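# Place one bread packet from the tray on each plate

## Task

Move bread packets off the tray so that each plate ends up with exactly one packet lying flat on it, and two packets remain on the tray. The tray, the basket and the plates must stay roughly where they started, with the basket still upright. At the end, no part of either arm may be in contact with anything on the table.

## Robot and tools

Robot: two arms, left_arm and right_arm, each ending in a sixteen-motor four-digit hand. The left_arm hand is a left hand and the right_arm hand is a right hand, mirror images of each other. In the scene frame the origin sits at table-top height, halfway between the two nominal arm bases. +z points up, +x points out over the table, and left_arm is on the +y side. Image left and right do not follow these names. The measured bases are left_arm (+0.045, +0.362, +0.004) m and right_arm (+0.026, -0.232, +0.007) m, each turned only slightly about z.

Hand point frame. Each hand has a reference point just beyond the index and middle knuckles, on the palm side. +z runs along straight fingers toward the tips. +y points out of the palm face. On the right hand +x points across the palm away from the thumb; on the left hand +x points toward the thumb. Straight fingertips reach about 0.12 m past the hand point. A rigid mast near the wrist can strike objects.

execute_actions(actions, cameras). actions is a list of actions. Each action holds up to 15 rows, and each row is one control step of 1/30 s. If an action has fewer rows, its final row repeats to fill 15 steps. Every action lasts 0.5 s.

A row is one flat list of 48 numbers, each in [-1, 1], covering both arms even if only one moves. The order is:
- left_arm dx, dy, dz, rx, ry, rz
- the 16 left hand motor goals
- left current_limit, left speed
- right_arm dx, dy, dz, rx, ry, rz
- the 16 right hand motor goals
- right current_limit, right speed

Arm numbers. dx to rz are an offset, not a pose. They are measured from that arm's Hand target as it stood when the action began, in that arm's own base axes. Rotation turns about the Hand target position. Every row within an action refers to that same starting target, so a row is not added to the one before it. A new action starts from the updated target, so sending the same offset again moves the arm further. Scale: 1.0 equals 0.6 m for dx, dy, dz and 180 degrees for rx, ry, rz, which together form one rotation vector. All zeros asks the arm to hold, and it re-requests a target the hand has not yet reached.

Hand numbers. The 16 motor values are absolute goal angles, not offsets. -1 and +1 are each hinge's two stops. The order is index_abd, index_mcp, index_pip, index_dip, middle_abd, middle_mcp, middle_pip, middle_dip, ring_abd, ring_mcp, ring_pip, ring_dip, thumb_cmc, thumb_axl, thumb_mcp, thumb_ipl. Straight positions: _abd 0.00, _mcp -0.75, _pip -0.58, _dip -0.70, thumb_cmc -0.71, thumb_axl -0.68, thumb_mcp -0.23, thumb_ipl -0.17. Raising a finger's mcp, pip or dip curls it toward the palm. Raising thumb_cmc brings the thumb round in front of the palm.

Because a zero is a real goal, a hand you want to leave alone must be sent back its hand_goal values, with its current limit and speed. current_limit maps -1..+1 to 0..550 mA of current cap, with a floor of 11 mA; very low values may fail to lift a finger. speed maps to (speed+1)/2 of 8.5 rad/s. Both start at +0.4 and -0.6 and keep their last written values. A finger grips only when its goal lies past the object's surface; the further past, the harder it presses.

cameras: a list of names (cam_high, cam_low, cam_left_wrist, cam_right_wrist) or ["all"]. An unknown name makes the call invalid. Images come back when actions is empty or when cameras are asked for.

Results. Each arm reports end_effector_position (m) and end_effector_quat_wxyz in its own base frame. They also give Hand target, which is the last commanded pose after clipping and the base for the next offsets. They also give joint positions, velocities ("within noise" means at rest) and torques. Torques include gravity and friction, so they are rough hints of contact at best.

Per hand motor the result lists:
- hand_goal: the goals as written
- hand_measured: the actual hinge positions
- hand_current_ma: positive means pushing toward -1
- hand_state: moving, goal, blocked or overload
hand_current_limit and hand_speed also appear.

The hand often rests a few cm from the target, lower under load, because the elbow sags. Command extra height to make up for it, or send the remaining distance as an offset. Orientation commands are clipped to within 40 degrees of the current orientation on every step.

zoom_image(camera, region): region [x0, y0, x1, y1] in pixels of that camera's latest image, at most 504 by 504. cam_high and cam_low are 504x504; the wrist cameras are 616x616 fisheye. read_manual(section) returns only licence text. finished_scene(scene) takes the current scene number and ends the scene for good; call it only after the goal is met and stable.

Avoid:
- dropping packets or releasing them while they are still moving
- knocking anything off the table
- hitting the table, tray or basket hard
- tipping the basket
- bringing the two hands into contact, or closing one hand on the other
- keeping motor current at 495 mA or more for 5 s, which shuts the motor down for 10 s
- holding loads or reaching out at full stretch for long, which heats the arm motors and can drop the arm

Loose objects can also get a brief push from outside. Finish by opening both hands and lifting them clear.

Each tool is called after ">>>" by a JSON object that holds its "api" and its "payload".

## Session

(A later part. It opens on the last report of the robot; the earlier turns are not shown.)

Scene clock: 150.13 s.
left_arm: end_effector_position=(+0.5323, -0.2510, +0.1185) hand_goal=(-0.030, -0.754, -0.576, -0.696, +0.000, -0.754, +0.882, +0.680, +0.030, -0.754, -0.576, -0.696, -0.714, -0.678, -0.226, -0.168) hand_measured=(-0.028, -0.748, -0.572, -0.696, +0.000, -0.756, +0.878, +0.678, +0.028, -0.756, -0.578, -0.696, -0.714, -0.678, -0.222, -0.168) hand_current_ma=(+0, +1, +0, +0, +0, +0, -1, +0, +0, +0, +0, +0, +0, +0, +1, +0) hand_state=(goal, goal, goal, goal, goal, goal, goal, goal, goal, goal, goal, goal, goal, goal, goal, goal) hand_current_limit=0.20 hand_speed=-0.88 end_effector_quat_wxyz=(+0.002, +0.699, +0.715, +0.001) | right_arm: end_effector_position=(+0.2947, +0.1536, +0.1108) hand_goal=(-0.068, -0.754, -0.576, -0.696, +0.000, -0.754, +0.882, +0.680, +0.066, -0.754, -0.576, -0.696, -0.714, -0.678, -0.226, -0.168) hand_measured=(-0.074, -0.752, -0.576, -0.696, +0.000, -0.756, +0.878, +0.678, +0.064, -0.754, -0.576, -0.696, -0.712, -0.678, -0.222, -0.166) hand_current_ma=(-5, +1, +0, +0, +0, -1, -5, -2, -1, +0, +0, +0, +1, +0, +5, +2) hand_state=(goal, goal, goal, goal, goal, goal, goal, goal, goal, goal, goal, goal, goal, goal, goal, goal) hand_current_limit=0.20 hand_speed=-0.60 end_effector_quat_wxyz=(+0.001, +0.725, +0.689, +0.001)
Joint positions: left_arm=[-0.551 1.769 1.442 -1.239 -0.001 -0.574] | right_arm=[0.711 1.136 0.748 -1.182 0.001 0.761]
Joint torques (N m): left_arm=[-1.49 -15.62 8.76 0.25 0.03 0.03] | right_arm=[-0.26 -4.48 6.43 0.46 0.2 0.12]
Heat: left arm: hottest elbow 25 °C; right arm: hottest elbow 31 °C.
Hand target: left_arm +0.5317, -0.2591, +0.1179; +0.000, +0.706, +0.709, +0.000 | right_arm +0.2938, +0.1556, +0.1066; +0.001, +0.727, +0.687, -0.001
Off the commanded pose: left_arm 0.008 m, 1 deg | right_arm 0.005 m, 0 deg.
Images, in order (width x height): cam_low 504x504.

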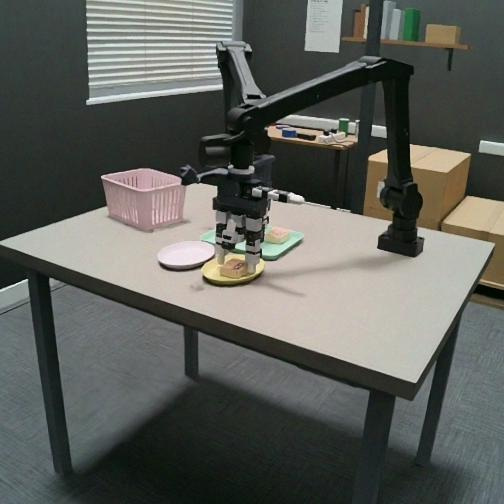

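>>> {"api": "execute_actions", "payload": {"actions": [[[0,0,0.1,0,0,0,-0.03,-0.754,-0.576,-0.696,0,-0.754,0.883,0.68,0.03,-0.754,-0.576,-0.696,-0.714,-0.678,-0.226,-0.168,0.2,-0.88,0,0,0,0,0,0,0.1,-0.754,-0.576,-0.696,0,-0.754,0.883,0.68,-0.1,-0.754,-0.576,-0.696,-0.714,-0.678,-0.226,-0.168,0.2,-0.85]],[[0,0.08,0.08,0,0,0,-0.03,-0.754,-0.576,-0.696,0,-0.754,0.883,0.68,0.03,-0.754,-0.576,-0.696,-0.714,-0.678,-0.226,-0.168,0.2,-0.88,0,0,0,0,0,0,0.2,-0.754,-0.576,-0.696,0,-0.754,0.883,0.68,-0.2,-0.754,-0.576,-0.696,-0.714,-0.678,-0.226,-0.168,0.2,-0.85]]], "cameras": ["cam_low","cam_right_wrist"]}}

>>> {"api": "zoom_image", "payload": {"camera": "cam_right_wrist", "region": [160, 120, 360, 320]}}

>>> {"api": "zoom_image", "payload": {"camera": "cam_low", "region": [180, 180, 310, 310]}}

Scene clock: 158.47 s.
left_arm: end_effector_position=(+0.5248, -0.2059, +0.2219) hand_goal=(-0.030, -0.754, -0.576, -0.696, +0.000, -0.754, +0.882, +0.680, +0.030, -0.754, -0.576, -0.696, -0.714, -0.678, -0.226, -0.168) hand_measured=(-0.028, -0.752, -0.574, -0.696, +0.000, -0.754, +0.878, +0.678, +0.028, -0.752, -0.578, -0.696, -0.714, -0.678, -0.220, -0.168) hand_current_ma=(+0, +0, +0, +0, +0, +0, -1, +0, +0, +0, +0, +0, +0, +0, +1, +0) hand_state=(goal, goal, goal, goal, goal, goal, goal, goal, goal, goal, goal, goal, goal, goal, goal, goal) hand_current_limit=0.20 hand_speed=-0.88 end_effector_quat_wxyz=(-0.002, +0.702, +0.712, +0.000) | right_arm: end_effector_position=(+0.2947, +0.1537, +0.1109) hand_goal=(+0.200, -0.754, -0.576, -0.696, +0.000, -0.754, +0.882, +0.680, -0.200, -0.754, -0.576, -0.696, -0.714, -0.678, -0.226, -0.168) hand_measured=(+0.024, -0.752, -0.576, -0.696, +0.000, -0.756, +0.878, +0.678, -0.044, -0.754, -0.576, -0.696, -0.712, -0.678, -0.222, -0.166) hand_current_ma=(-330, +1, +0, +0, +0, -1, -5, -2, +330, +1, +0, +0, +1, +0, +5, +2) hand_state=(blocked, goal, goal, goal, goal, goal, goal, goal, blocked, goal, goal, goal, goal, goal, goal, goal) hand_current_limit=0.20 hand_speed=-0.85 end_effector_quat_wxyz=(+0.001, +0.725, +0.689, +0.001)
Joint positions: left_arm=[-0.481 1.644 1.556 -1.487 -0.001 -0.495] | right_arm=[0.711 1.136 0.748 -1.182 0.001 0.761]
Joint torques (N m): left_arm=[-0.73 -13.74 10.76 0.03 0 0.03] | right_arm=[-0.15 -4.42 6.43 0.43 0.2 0.12]
Heat: left arm: hottest elbow 25 °C; right arm: hottest elbow 30 °C.
Hand target: left_arm +0.5317, -0.2112, +0.2259; +0.000, +0.706, +0.709, +0.000 | right_arm +0.2938, +0.1556, +0.1066; +0.001, +0.727, +0.687, -0.001
Off the commanded pose: left_arm 0.010 m, 1 deg | right_arm 0.005 m, 0 deg.
camera_calibration:
cam_right_wrist: T_world_to_cam=[[0.596574, -0.801468, -0.0418078, -0.00581622], [-0.523237, -0.427915, 0.736961, 0.0886965], [-0.608541, -0.417777, -0.674641, 0.444987], [0, 0, 0, 1]] pos_world=[0.320672, 0.219198, 0.234598]
Images, in order (width x height): cam_low 504x504, cam_right_wrist 616x616.

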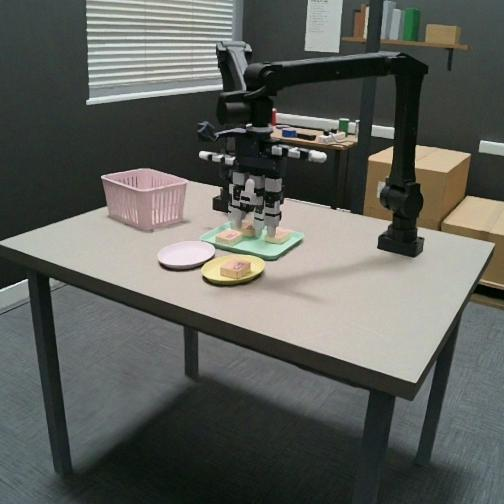

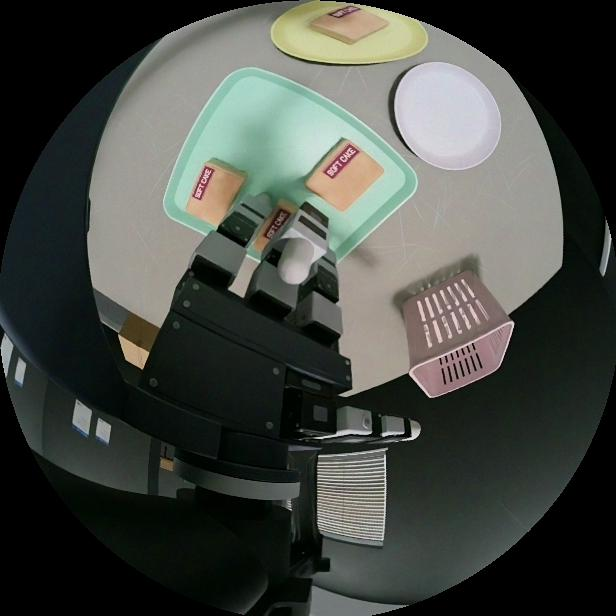

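Scaled by 2.520 from the camera's 616x616 image, which has a finer 880x880 frame.

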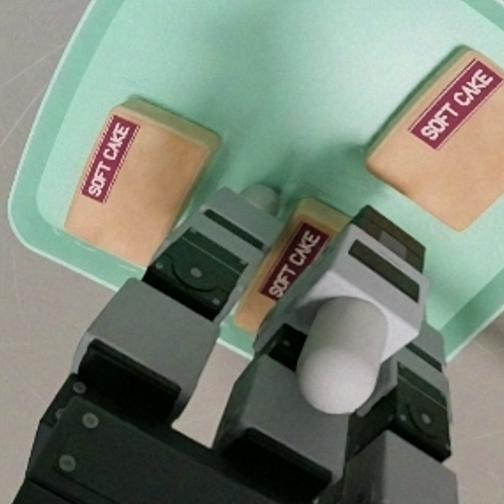

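Scaled by 3.877.

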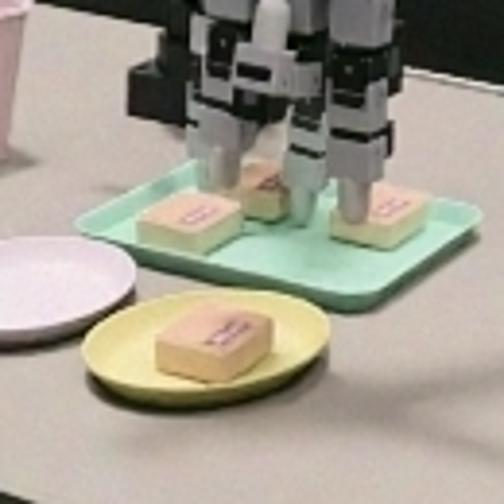

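>>> {"api": "execute_actions", "payload": {"actions": [[[0,0.08,0,0,0,0,-0.03,-0.754,-0.576,-0.696,0,-0.754,0.883,0.68,0.03,-0.754,-0.576,-0.696,-0.714,-0.678,-0.226,-0.168,0.2,-0.88,0,0,0.07,0,0,0,0.2,-0.754,-0.576,-0.696,0,-0.754,0.883,0.68,-0.2,-0.754,-0.576,-0.696,-0.714,-0.678,-0.226,-0.168,0.2,-0.85]],[[0,0.08,0,0,0,0,-0.03,-0.754,-0.576,-0.696,0,-0.754,0.883,0.68,0.03,-0.754,-0.576,-0.696,-0.714,-0.678,-0.226,-0.168,0.2,-0.88,0.021,0,0.065,0,0,0,0.2,-0.754,-0.576,-0.696,0,-0.754,0.883,0.68,-0.2,-0.754,-0.576,-0.696,-0.714,-0.678,-0.226,-0.168,0.2,-0.85]],[[0,0,0,0,0,0,-0.03,-0.754,-0.576,-0.696,0,-0.754,0.883,0.68,0.03,-0.754,-0.576,-0.696,-0.714,-0.678,-0.226,-0.168,0.2,-0.88,0.14,-0.024,0,0,0,0,0.2,-0.754,-0.576,-0.696,0,-0.754,0.883,0.68,-0.2,-0.754,-0.576,-0.696,-0.714,-0.678,-0.226,-0.168,0.2,-0.85]],[[0,0,0,0,0,0,-0.03,-0.754,-0.576,-0.696,0,-0.754,0.883,0.68,0.03,-0.754,-0.576,-0.696,-0.714,-0.678,-0.226,-0.168,0.2,-0.88,0.14,-0.024,0,0,0,0,0.2,-0.754,-0.576,-0.696,0,-0.754,0.883,0.68,-0.2,-0.754,-0.576,-0.696,-0.714,-0.678,-0.226,-0.168,0.2,-0.85]],[[0,0,0,0,0,0,-0.03,-0.754,-0.576,-0.696,0,-0.754,0.883,0.68,0.03,-0.754,-0.576,-0.696,-0.714,-0.678,-0.226,-0.168,0.2,-0.88,0.14,-0.024,0,0,0,0,0.2,-0.754,-0.576,-0.696,0,-0.754,0.883,0.68,-0.2,-0.754,-0.576,-0.696,-0.714,-0.678,-0.226,-0.168,0.2,-0.85]],[[0,0,0,0,0,0,-0.03,-0.754,-0.576,-0.696,0,-0.754,0.883,0.68,0.03,-0.754,-0.576,-0.696,-0.714,-0.678,-0.226,-0.168,0.2,-0.88,0,0,-0.045,0,0,0,0.2,-0.754,-0.576,-0.696,0,-0.754,0.883,0.68,-0.2,-0.754,-0.576,-0.696,-0.714,-0.678,-0.226,-0.168,0.2,-0.85]]], "cameras": ["all"]}}

>>> {"api": "zoom_image", "payload": {"camera": "cam_low", "region": [130, 170, 250, 290]}}

Scene clock: 189.03 s.
left_arm: end_effector_position=(+0.5307, -0.1107, +0.2239) hand_goal=(-0.030, -0.754, -0.576, -0.696, +0.000, -0.754, +0.882, +0.680, +0.030, -0.754, -0.576, -0.696, -0.714, -0.678, -0.226, -0.168) hand_measured=(-0.028, -0.752, -0.574, -0.696, +0.000, -0.754, +0.878, +0.678, +0.030, -0.752, -0.578, -0.696, -0.714, -0.678, -0.220, -0.168) hand_current_ma=(+0, +0, +0, +0, +0, +0, -1, +0, +0, +0, +0, +0, +0, +0, +1, +0) hand_state=(goal, goal, goal, goal, goal, goal, goal, goal, goal, goal, goal, goal, goal, goal, goal, goal) hand_current_limit=0.20 hand_speed=-0.88 end_effector_quat_wxyz=(-0.003, +0.701, +0.714, -0.001) | right_arm: end_effector_position=(+0.5573, +0.1069, +0.1716) hand_goal=(+0.200, -0.754, -0.576, -0.696, +0.000, -0.754, +0.882, +0.680, -0.200, -0.754, -0.576, -0.696, -0.714, -0.678, -0.226, -0.168) hand_measured=(+0.024, -0.754, -0.578, -0.696, +0.000, -0.754, +0.878, +0.678, -0.048, -0.748, -0.574, -0.696, -0.714, -0.678, -0.222, -0.166) hand_current_ma=(-330, +0, -1, +0, +0, -1, -5, -2, +330, +8, +2, +0, +0, +0, +8, +2) hand_state=(blocked, goal, goal, goal, goal, goal, goal, goal, blocked, goal, goal, goal, goal, goal, goal, goal) hand_current_limit=0.20 hand_speed=-0.85 end_effector_quat_wxyz=(+0.004, +0.734, +0.679, +0.004)
Joint positions: left_arm=[-0.293 1.565 1.467 -1.479 -0.001 -0.311] | right_arm=[0.281 1.647 1.423 -1.336 0.003 0.359]
Joint torques (N m): left_arm=[-3.08 -14.15 8.49 0.4 -0.03 0.04] | right_arm=[-0.32 -14.74 6.75 0.47 0.16 -0.16]
Heat: left arm: hottest elbow 26 °C; right arm: hottest elbow 30 °C.
Hand target: left_arm +0.5318, -0.1152, +0.2257; +0.000, +0.706, +0.709, +0.000 | right_arm +0.5584, +0.1125, +0.1605; +0.001, +0.727, +0.687, -0.001
Off the commanded pose: left_arm 0.005 m, 1 deg | right_arm 0.012 m, 1 deg.
camera_calibration:
cam_left_wrist: T_world_to_cam=[[-0.566322, -0.824182, -0.00189584, 0.170481], [-0.522998, 0.357589, 0.773694, 0.0877059], [-0.636987, 0.439152, -0.633556, 0.65169], [0, 0, 0, 1]] pos_world=[0.557535, -0.177046, 0.345348]
cam_right_wrist: T_world_to_cam=[[0.575037, -0.817305, -0.0366689, -0.184569], [-0.541503, -0.413821, 0.731797, 0.170869], [-0.613276, -0.400954, -0.680536, 0.628055], [0, 0, 0, 1]] pos_world=[0.583831, 0.171681, 0.295604]

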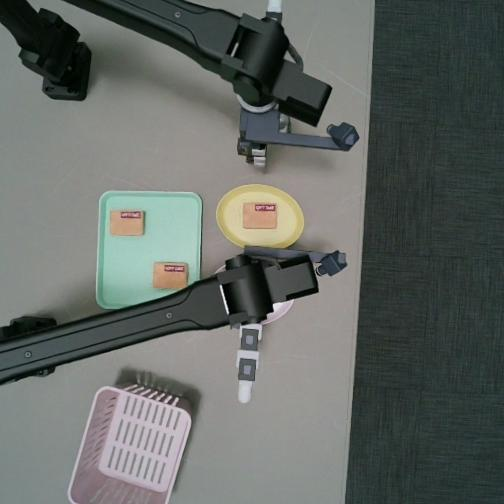

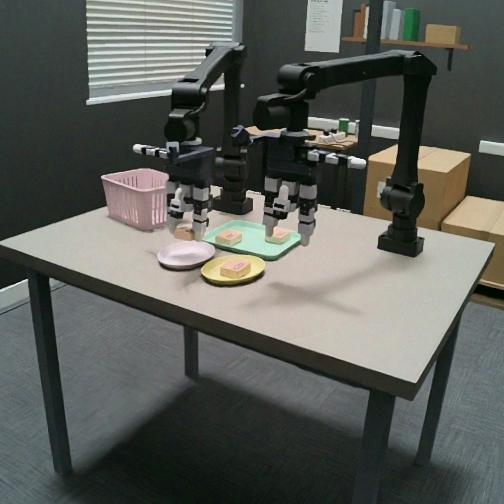

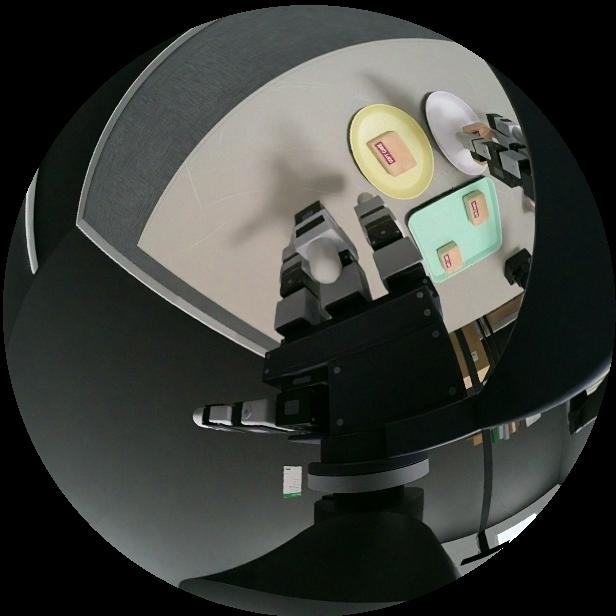

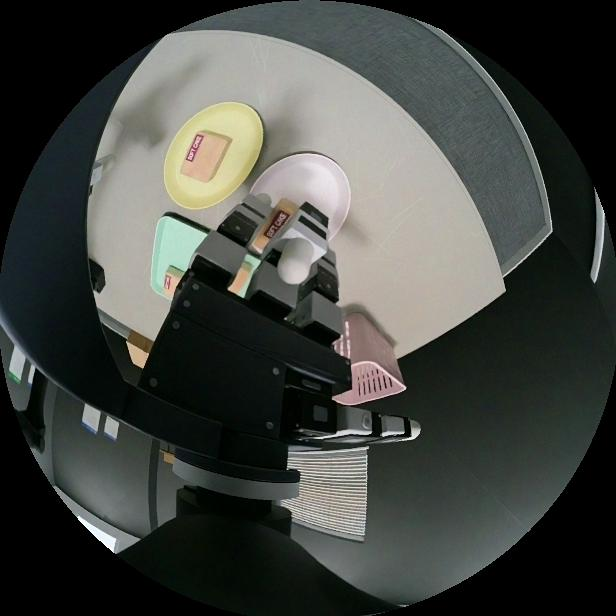

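Scaled by 4.200.

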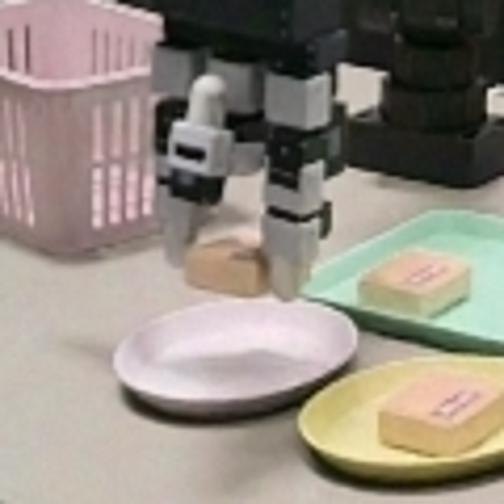

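>>> {"api": "zoom_image", "payload": {"camera": "cam_right_wrist", "region": [220, 120, 380, 280]}}

Scaled by 3.150 from the camera's 616x616 image, which has a finer 880x880 frame.

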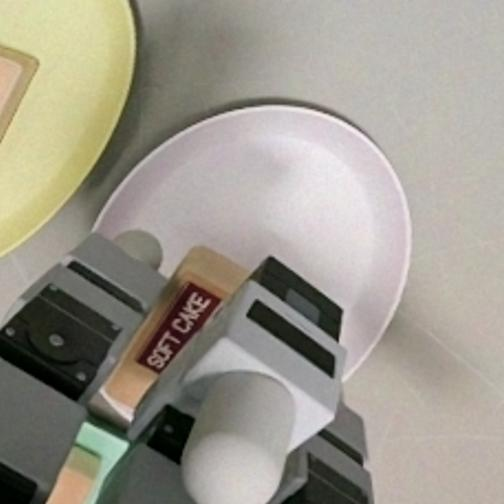

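>>> {"api": "execute_actions", "payload": {"actions": [[[0,0,0,0,0,0,-0.03,-0.754,-0.576,-0.696,0,-0.754,0.883,0.68,0.03,-0.754,-0.576,-0.696,-0.714,-0.678,-0.226,-0.168,0.2,-0.88,0.018,0.006,-0.055,0,0,0,0.2,-0.754,-0.576,-0.696,0,-0.754,0.883,0.68,-0.2,-0.754,-0.576,-0.696,-0.714,-0.678,-0.226,-0.168,0.2,-0.85]],[[0,0,0,0,0,0,-0.03,-0.754,-0.576,-0.696,0,-0.754,0.883,0.68,0.03,-0.754,-0.576,-0.696,-0.714,-0.678,-0.226,-0.168,0.2,-0.88,0,0,-0.023,0,0,0,0.2,-0.754,-0.576,-0.696,0,-0.754,0.883,0.68,-0.2,-0.754,-0.576,-0.696,-0.714,-0.678,-0.226,-0.168,0.2,-0.85]]], "cameras": ["cam_low"]}}

>>> {"api": "zoom_image", "payload": {"camera": "cam_low", "region": [130, 170, 250, 290]}}

Scene clock: 228.43 s.
left_arm: end_effector_position=(+0.5307, -0.1107, +0.2239) hand_goal=(-0.030, -0.754, -0.576, -0.696, +0.000, -0.754, +0.882, +0.680, +0.030, -0.754, -0.576, -0.696, -0.714, -0.678, -0.226, -0.168) hand_measured=(-0.028, -0.752, -0.574, -0.696, +0.000, -0.754, +0.878, +0.678, +0.030, -0.752, -0.578, -0.696, -0.714, -0.678, -0.220, -0.168) hand_current_ma=(+0, +0, +0, +0, +0, +0, -1, +0, +0, +0, +0, +0, +0, +0, +1, +0) hand_state=(goal, goal, goal, goal, goal, goal, goal, goal, goal, goal, goal, goal, goal, goal, goal, goal) hand_current_limit=0.20 hand_speed=-0.88 end_effector_quat_wxyz=(-0.003, +0.701, +0.714, -0.001) | right_arm: end_effector_position=(+0.5688, +0.1102, +0.1251) hand_goal=(+0.200, -0.754, -0.576, -0.696, +0.000, -0.754, +0.882, +0.680, -0.200, -0.754, -0.576, -0.696, -0.714, -0.678, -0.226, -0.168) hand_measured=(+0.024, -0.756, -0.578, -0.696, +0.000, -0.756, +0.878, +0.678, -0.048, -0.750, -0.574, -0.696, -0.714, -0.678, -0.222, -0.166) hand_current_ma=(-330, -2, -1, +0, +0, -1, -5, -2, +330, +4, +2, +0, +0, +0, +8, +2) hand_state=(blocked, goal, goal, goal, goal, goal, goal, goal, blocked, goal, goal, goal, goal, goal, goal, goal) hand_current_limit=0.20 hand_speed=-0.85 end_effector_quat_wxyz=(+0.004, +0.734, +0.679, +0.004)
Joint positions: left_arm=[-0.293 1.565 1.467 -1.479 -0.001 -0.311] | right_arm=[0.281 1.71 1.378 -1.228 0.003 0.359]
Joint torques (N m): left_arm=[-1.79 -14.21 8.5 0.51 -0.03 0.05] | right_arm=[-0.26 -15.5 6.58 0.49 0.16 -0.15]
Heat: left arm: hottest elbow 26 °C; right arm: hottest elbow 30 °C.
Hand target: left_arm +0.5318, -0.1152, +0.2257; +0.000, +0.706, +0.709, +0.000 | right_arm +0.5691, +0.1161, +0.1136; +0.001, +0.727, +0.687, -0.001
Off the commanded pose: left_arm 0.005 m, 1 deg | right_arm 0.013 m, 1 deg.
Images, in order (width x height): cam_low 504x504.

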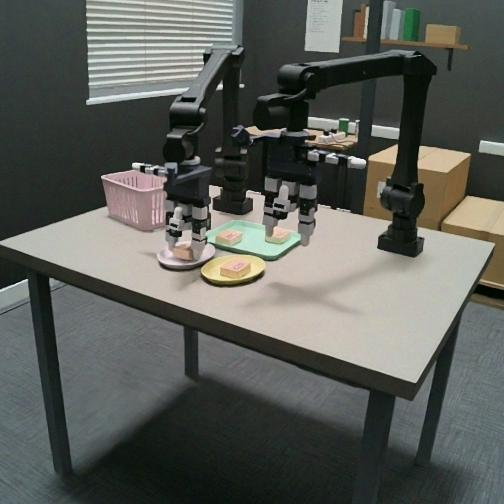

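Scaled by 4.200.

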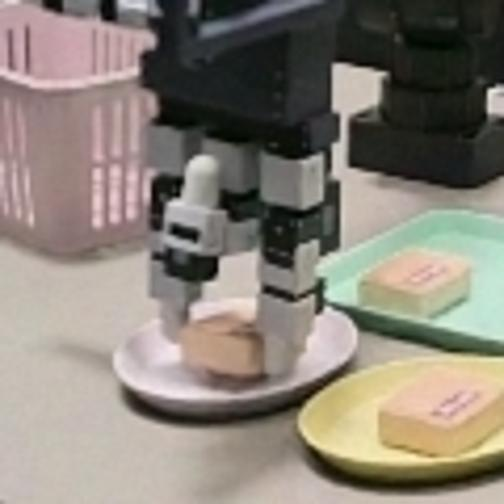

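>>> {"api": "zoom_image", "payload": {"camera": "cam_low", "region": [150, 230, 220, 280]}}

Scaled by 7.200.

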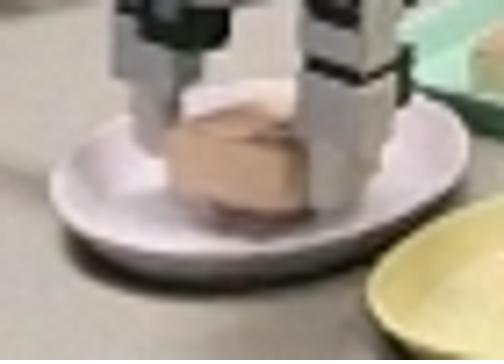

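>>> {"api": "execute_actions", "payload": {"actions": [[[0,0,0,0,0,0,-0.03,-0.754,-0.576,-0.696,0,-0.754,0.883,0.68,0.03,-0.754,-0.576,-0.696,-0.714,-0.678,-0.226,-0.168,0.2,-0.88,0,0,0.014,0,0,0,0.2,-0.754,-0.576,-0.696,0,-0.754,0.883,0.68,-0.2,-0.754,-0.576,-0.696,-0.714,-0.678,-0.226,-0.168,0.2,-0.85]],[[0,0,0,0,0,0,-0.03,-0.754,-0.576,-0.696,0,-0.754,0.883,0.68,0.03,-0.754,-0.576,-0.696,-0.714,-0.678,-0.226,-0.168,0.2,-0.88,0,0,0,0,0,0,-0.03,-0.754,-0.576,-0.696,0,-0.754,0.883,0.68,0.03,-0.754,-0.576,-0.696,-0.714,-0.678,-0.226,-0.168,0.2,-0.88]],[[0,0,0,0,0,0,-0.03,-0.754,-0.576,-0.696,0,-0.754,0.883,0.68,0.03,-0.754,-0.576,-0.696,-0.714,-0.678,-0.226,-0.168,0.2,-0.88,0,0,0.1,0,0,0,-0.03,-0.754,-0.576,-0.696,0,-0.754,0.883,0.68,0.03,-0.754,-0.576,-0.696,-0.714,-0.678,-0.226,-0.168,0.2,-0.88]],[[0,0,0,0,0,0,-0.03,-0.754,-0.576,-0.696,0,-0.754,0.883,0.68,0.03,-0.754,-0.576,-0.696,-0.714,-0.678,-0.226,-0.168,0.2,-0.88,0,-0.06,0.1,0,0,0,-0.03,-0.754,-0.576,-0.696,0,-0.754,0.883,0.68,0.03,-0.754,-0.576,-0.696,-0.714,-0.678,-0.226,-0.168,0.2,-0.88]]], "cameras": ["cam_low","cam_high","cam_right_wrist"]}}

>>> {"api": "zoom_image", "payload": {"camera": "cam_low", "region": [150, 190, 310, 300]}}

Scene clock: 248.07 s.
left_arm: end_effector_position=(+0.5307, -0.1107, +0.2239) hand_goal=(-0.030, -0.754, -0.576, -0.696, +0.000, -0.754, +0.882, +0.680, +0.030, -0.754, -0.576, -0.696, -0.714, -0.678, -0.226, -0.168) hand_measured=(-0.028, -0.752, -0.574, -0.696, +0.000, -0.754, +0.878, +0.678, +0.030, -0.752, -0.578, -0.696, -0.714, -0.678, -0.220, -0.168) hand_current_ma=(+0, +0, +0, +0, +0, +0, -1, +0, +0, +0, +0, +0, +0, +0, +1, +0) hand_state=(goal, goal, goal, goal, goal, goal, goal, goal, goal, goal, goal, goal, goal, goal, goal, goal) hand_current_limit=0.20 hand_speed=-0.88 end_effector_quat_wxyz=(-0.003, +0.701, +0.714, -0.001) | right_arm: end_effector_position=(+0.5617, +0.0732, +0.2366) hand_goal=(-0.030, -0.754, -0.576, -0.696, +0.000, -0.754, +0.882, +0.680, +0.030, -0.754, -0.576, -0.696, -0.714, -0.678, -0.226, -0.168) hand_measured=(-0.028, -0.752, -0.576, -0.696, +0.000, -0.754, +0.878, +0.678, +0.028, -0.752, -0.574, -0.696, -0.714, -0.678, -0.220, -0.166) hand_current_ma=(+2, +2, -1, +0, +0, +0, -5, -2, -1, +2, +1, +0, +0, +0, +9, +2) hand_state=(goal, goal, goal, goal, goal, goal, goal, goal, goal, goal, goal, goal, goal, goal, goal, goal) hand_current_limit=0.20 hand_speed=-0.88 end_effector_quat_wxyz=(-0.001, +0.734, +0.679, -0.004)
Joint positions: left_arm=[-0.293 1.565 1.467 -1.479 -0.001 -0.311] | right_arm=[0.213 1.624 1.571 -1.524 0.003 0.291]
Joint torques (N m): left_arm=[-1.08 -13.68 8.23 0.32 0.08 0.06] | right_arm=[-0.26 -14.8 9.73 -0.44 0.19 -0.15]
Heat: left arm: hottest elbow 26 °C; right arm: hottest elbow 30 °C.
Hand target: left_arm +0.5318, -0.1152, +0.2257; +0.000, +0.706, +0.709, +0.000 | right_arm +0.5692, +0.0799, +0.2422; +0.001, +0.727, +0.687, -0.001
Off the commanded pose: left_arm 0.005 m, 1 deg | right_arm 0.011 m, 1 deg.
camera_calibration:
cam_right_wrist: T_world_to_cam=[[0.573685, -0.817925, -0.0434047, -0.209847], [-0.528838, -0.410347, 0.74293, 0.101721], [-0.625473, -0.403254, -0.66796, 0.665552], [0, 0, 0, 1]] pos_world=[0.590465, 0.138488, 0.359881]
Images, in order (width x height): cam_high 504x504, cam_low 504x504, cam_right_wrist 616x616.

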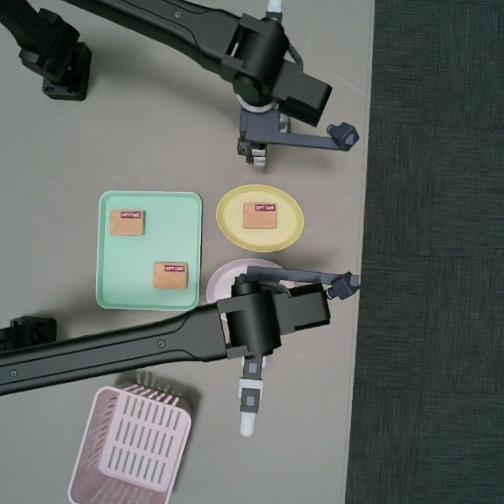

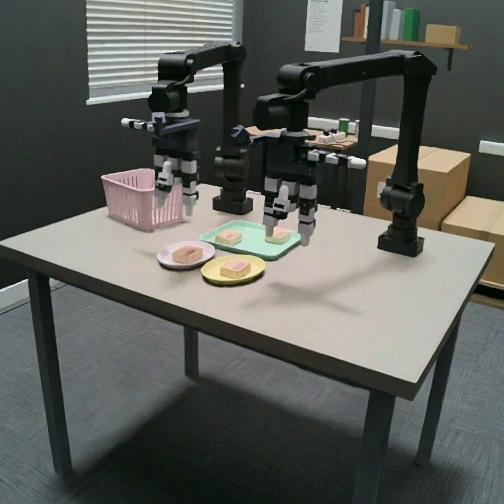

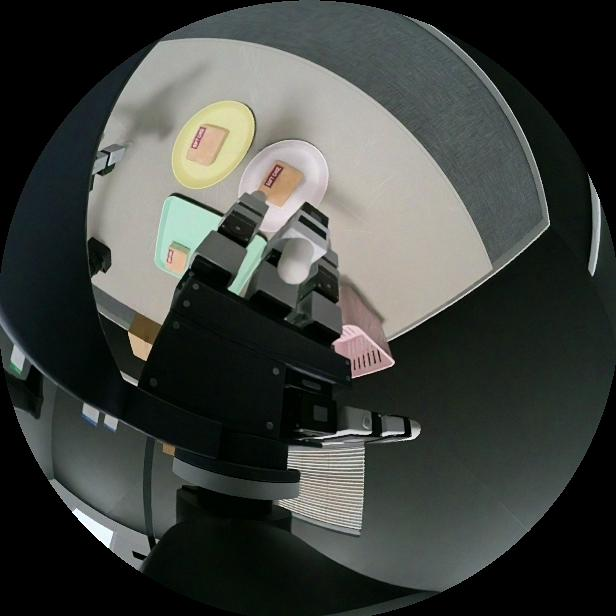

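Scaled by 3.150.

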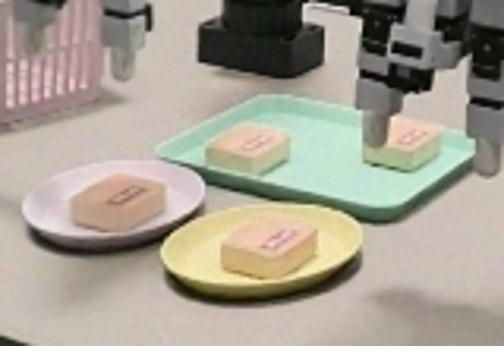

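>>> {"api": "finished_scene", "payload": {"scene": 3}}

The scene is finished: the task was done.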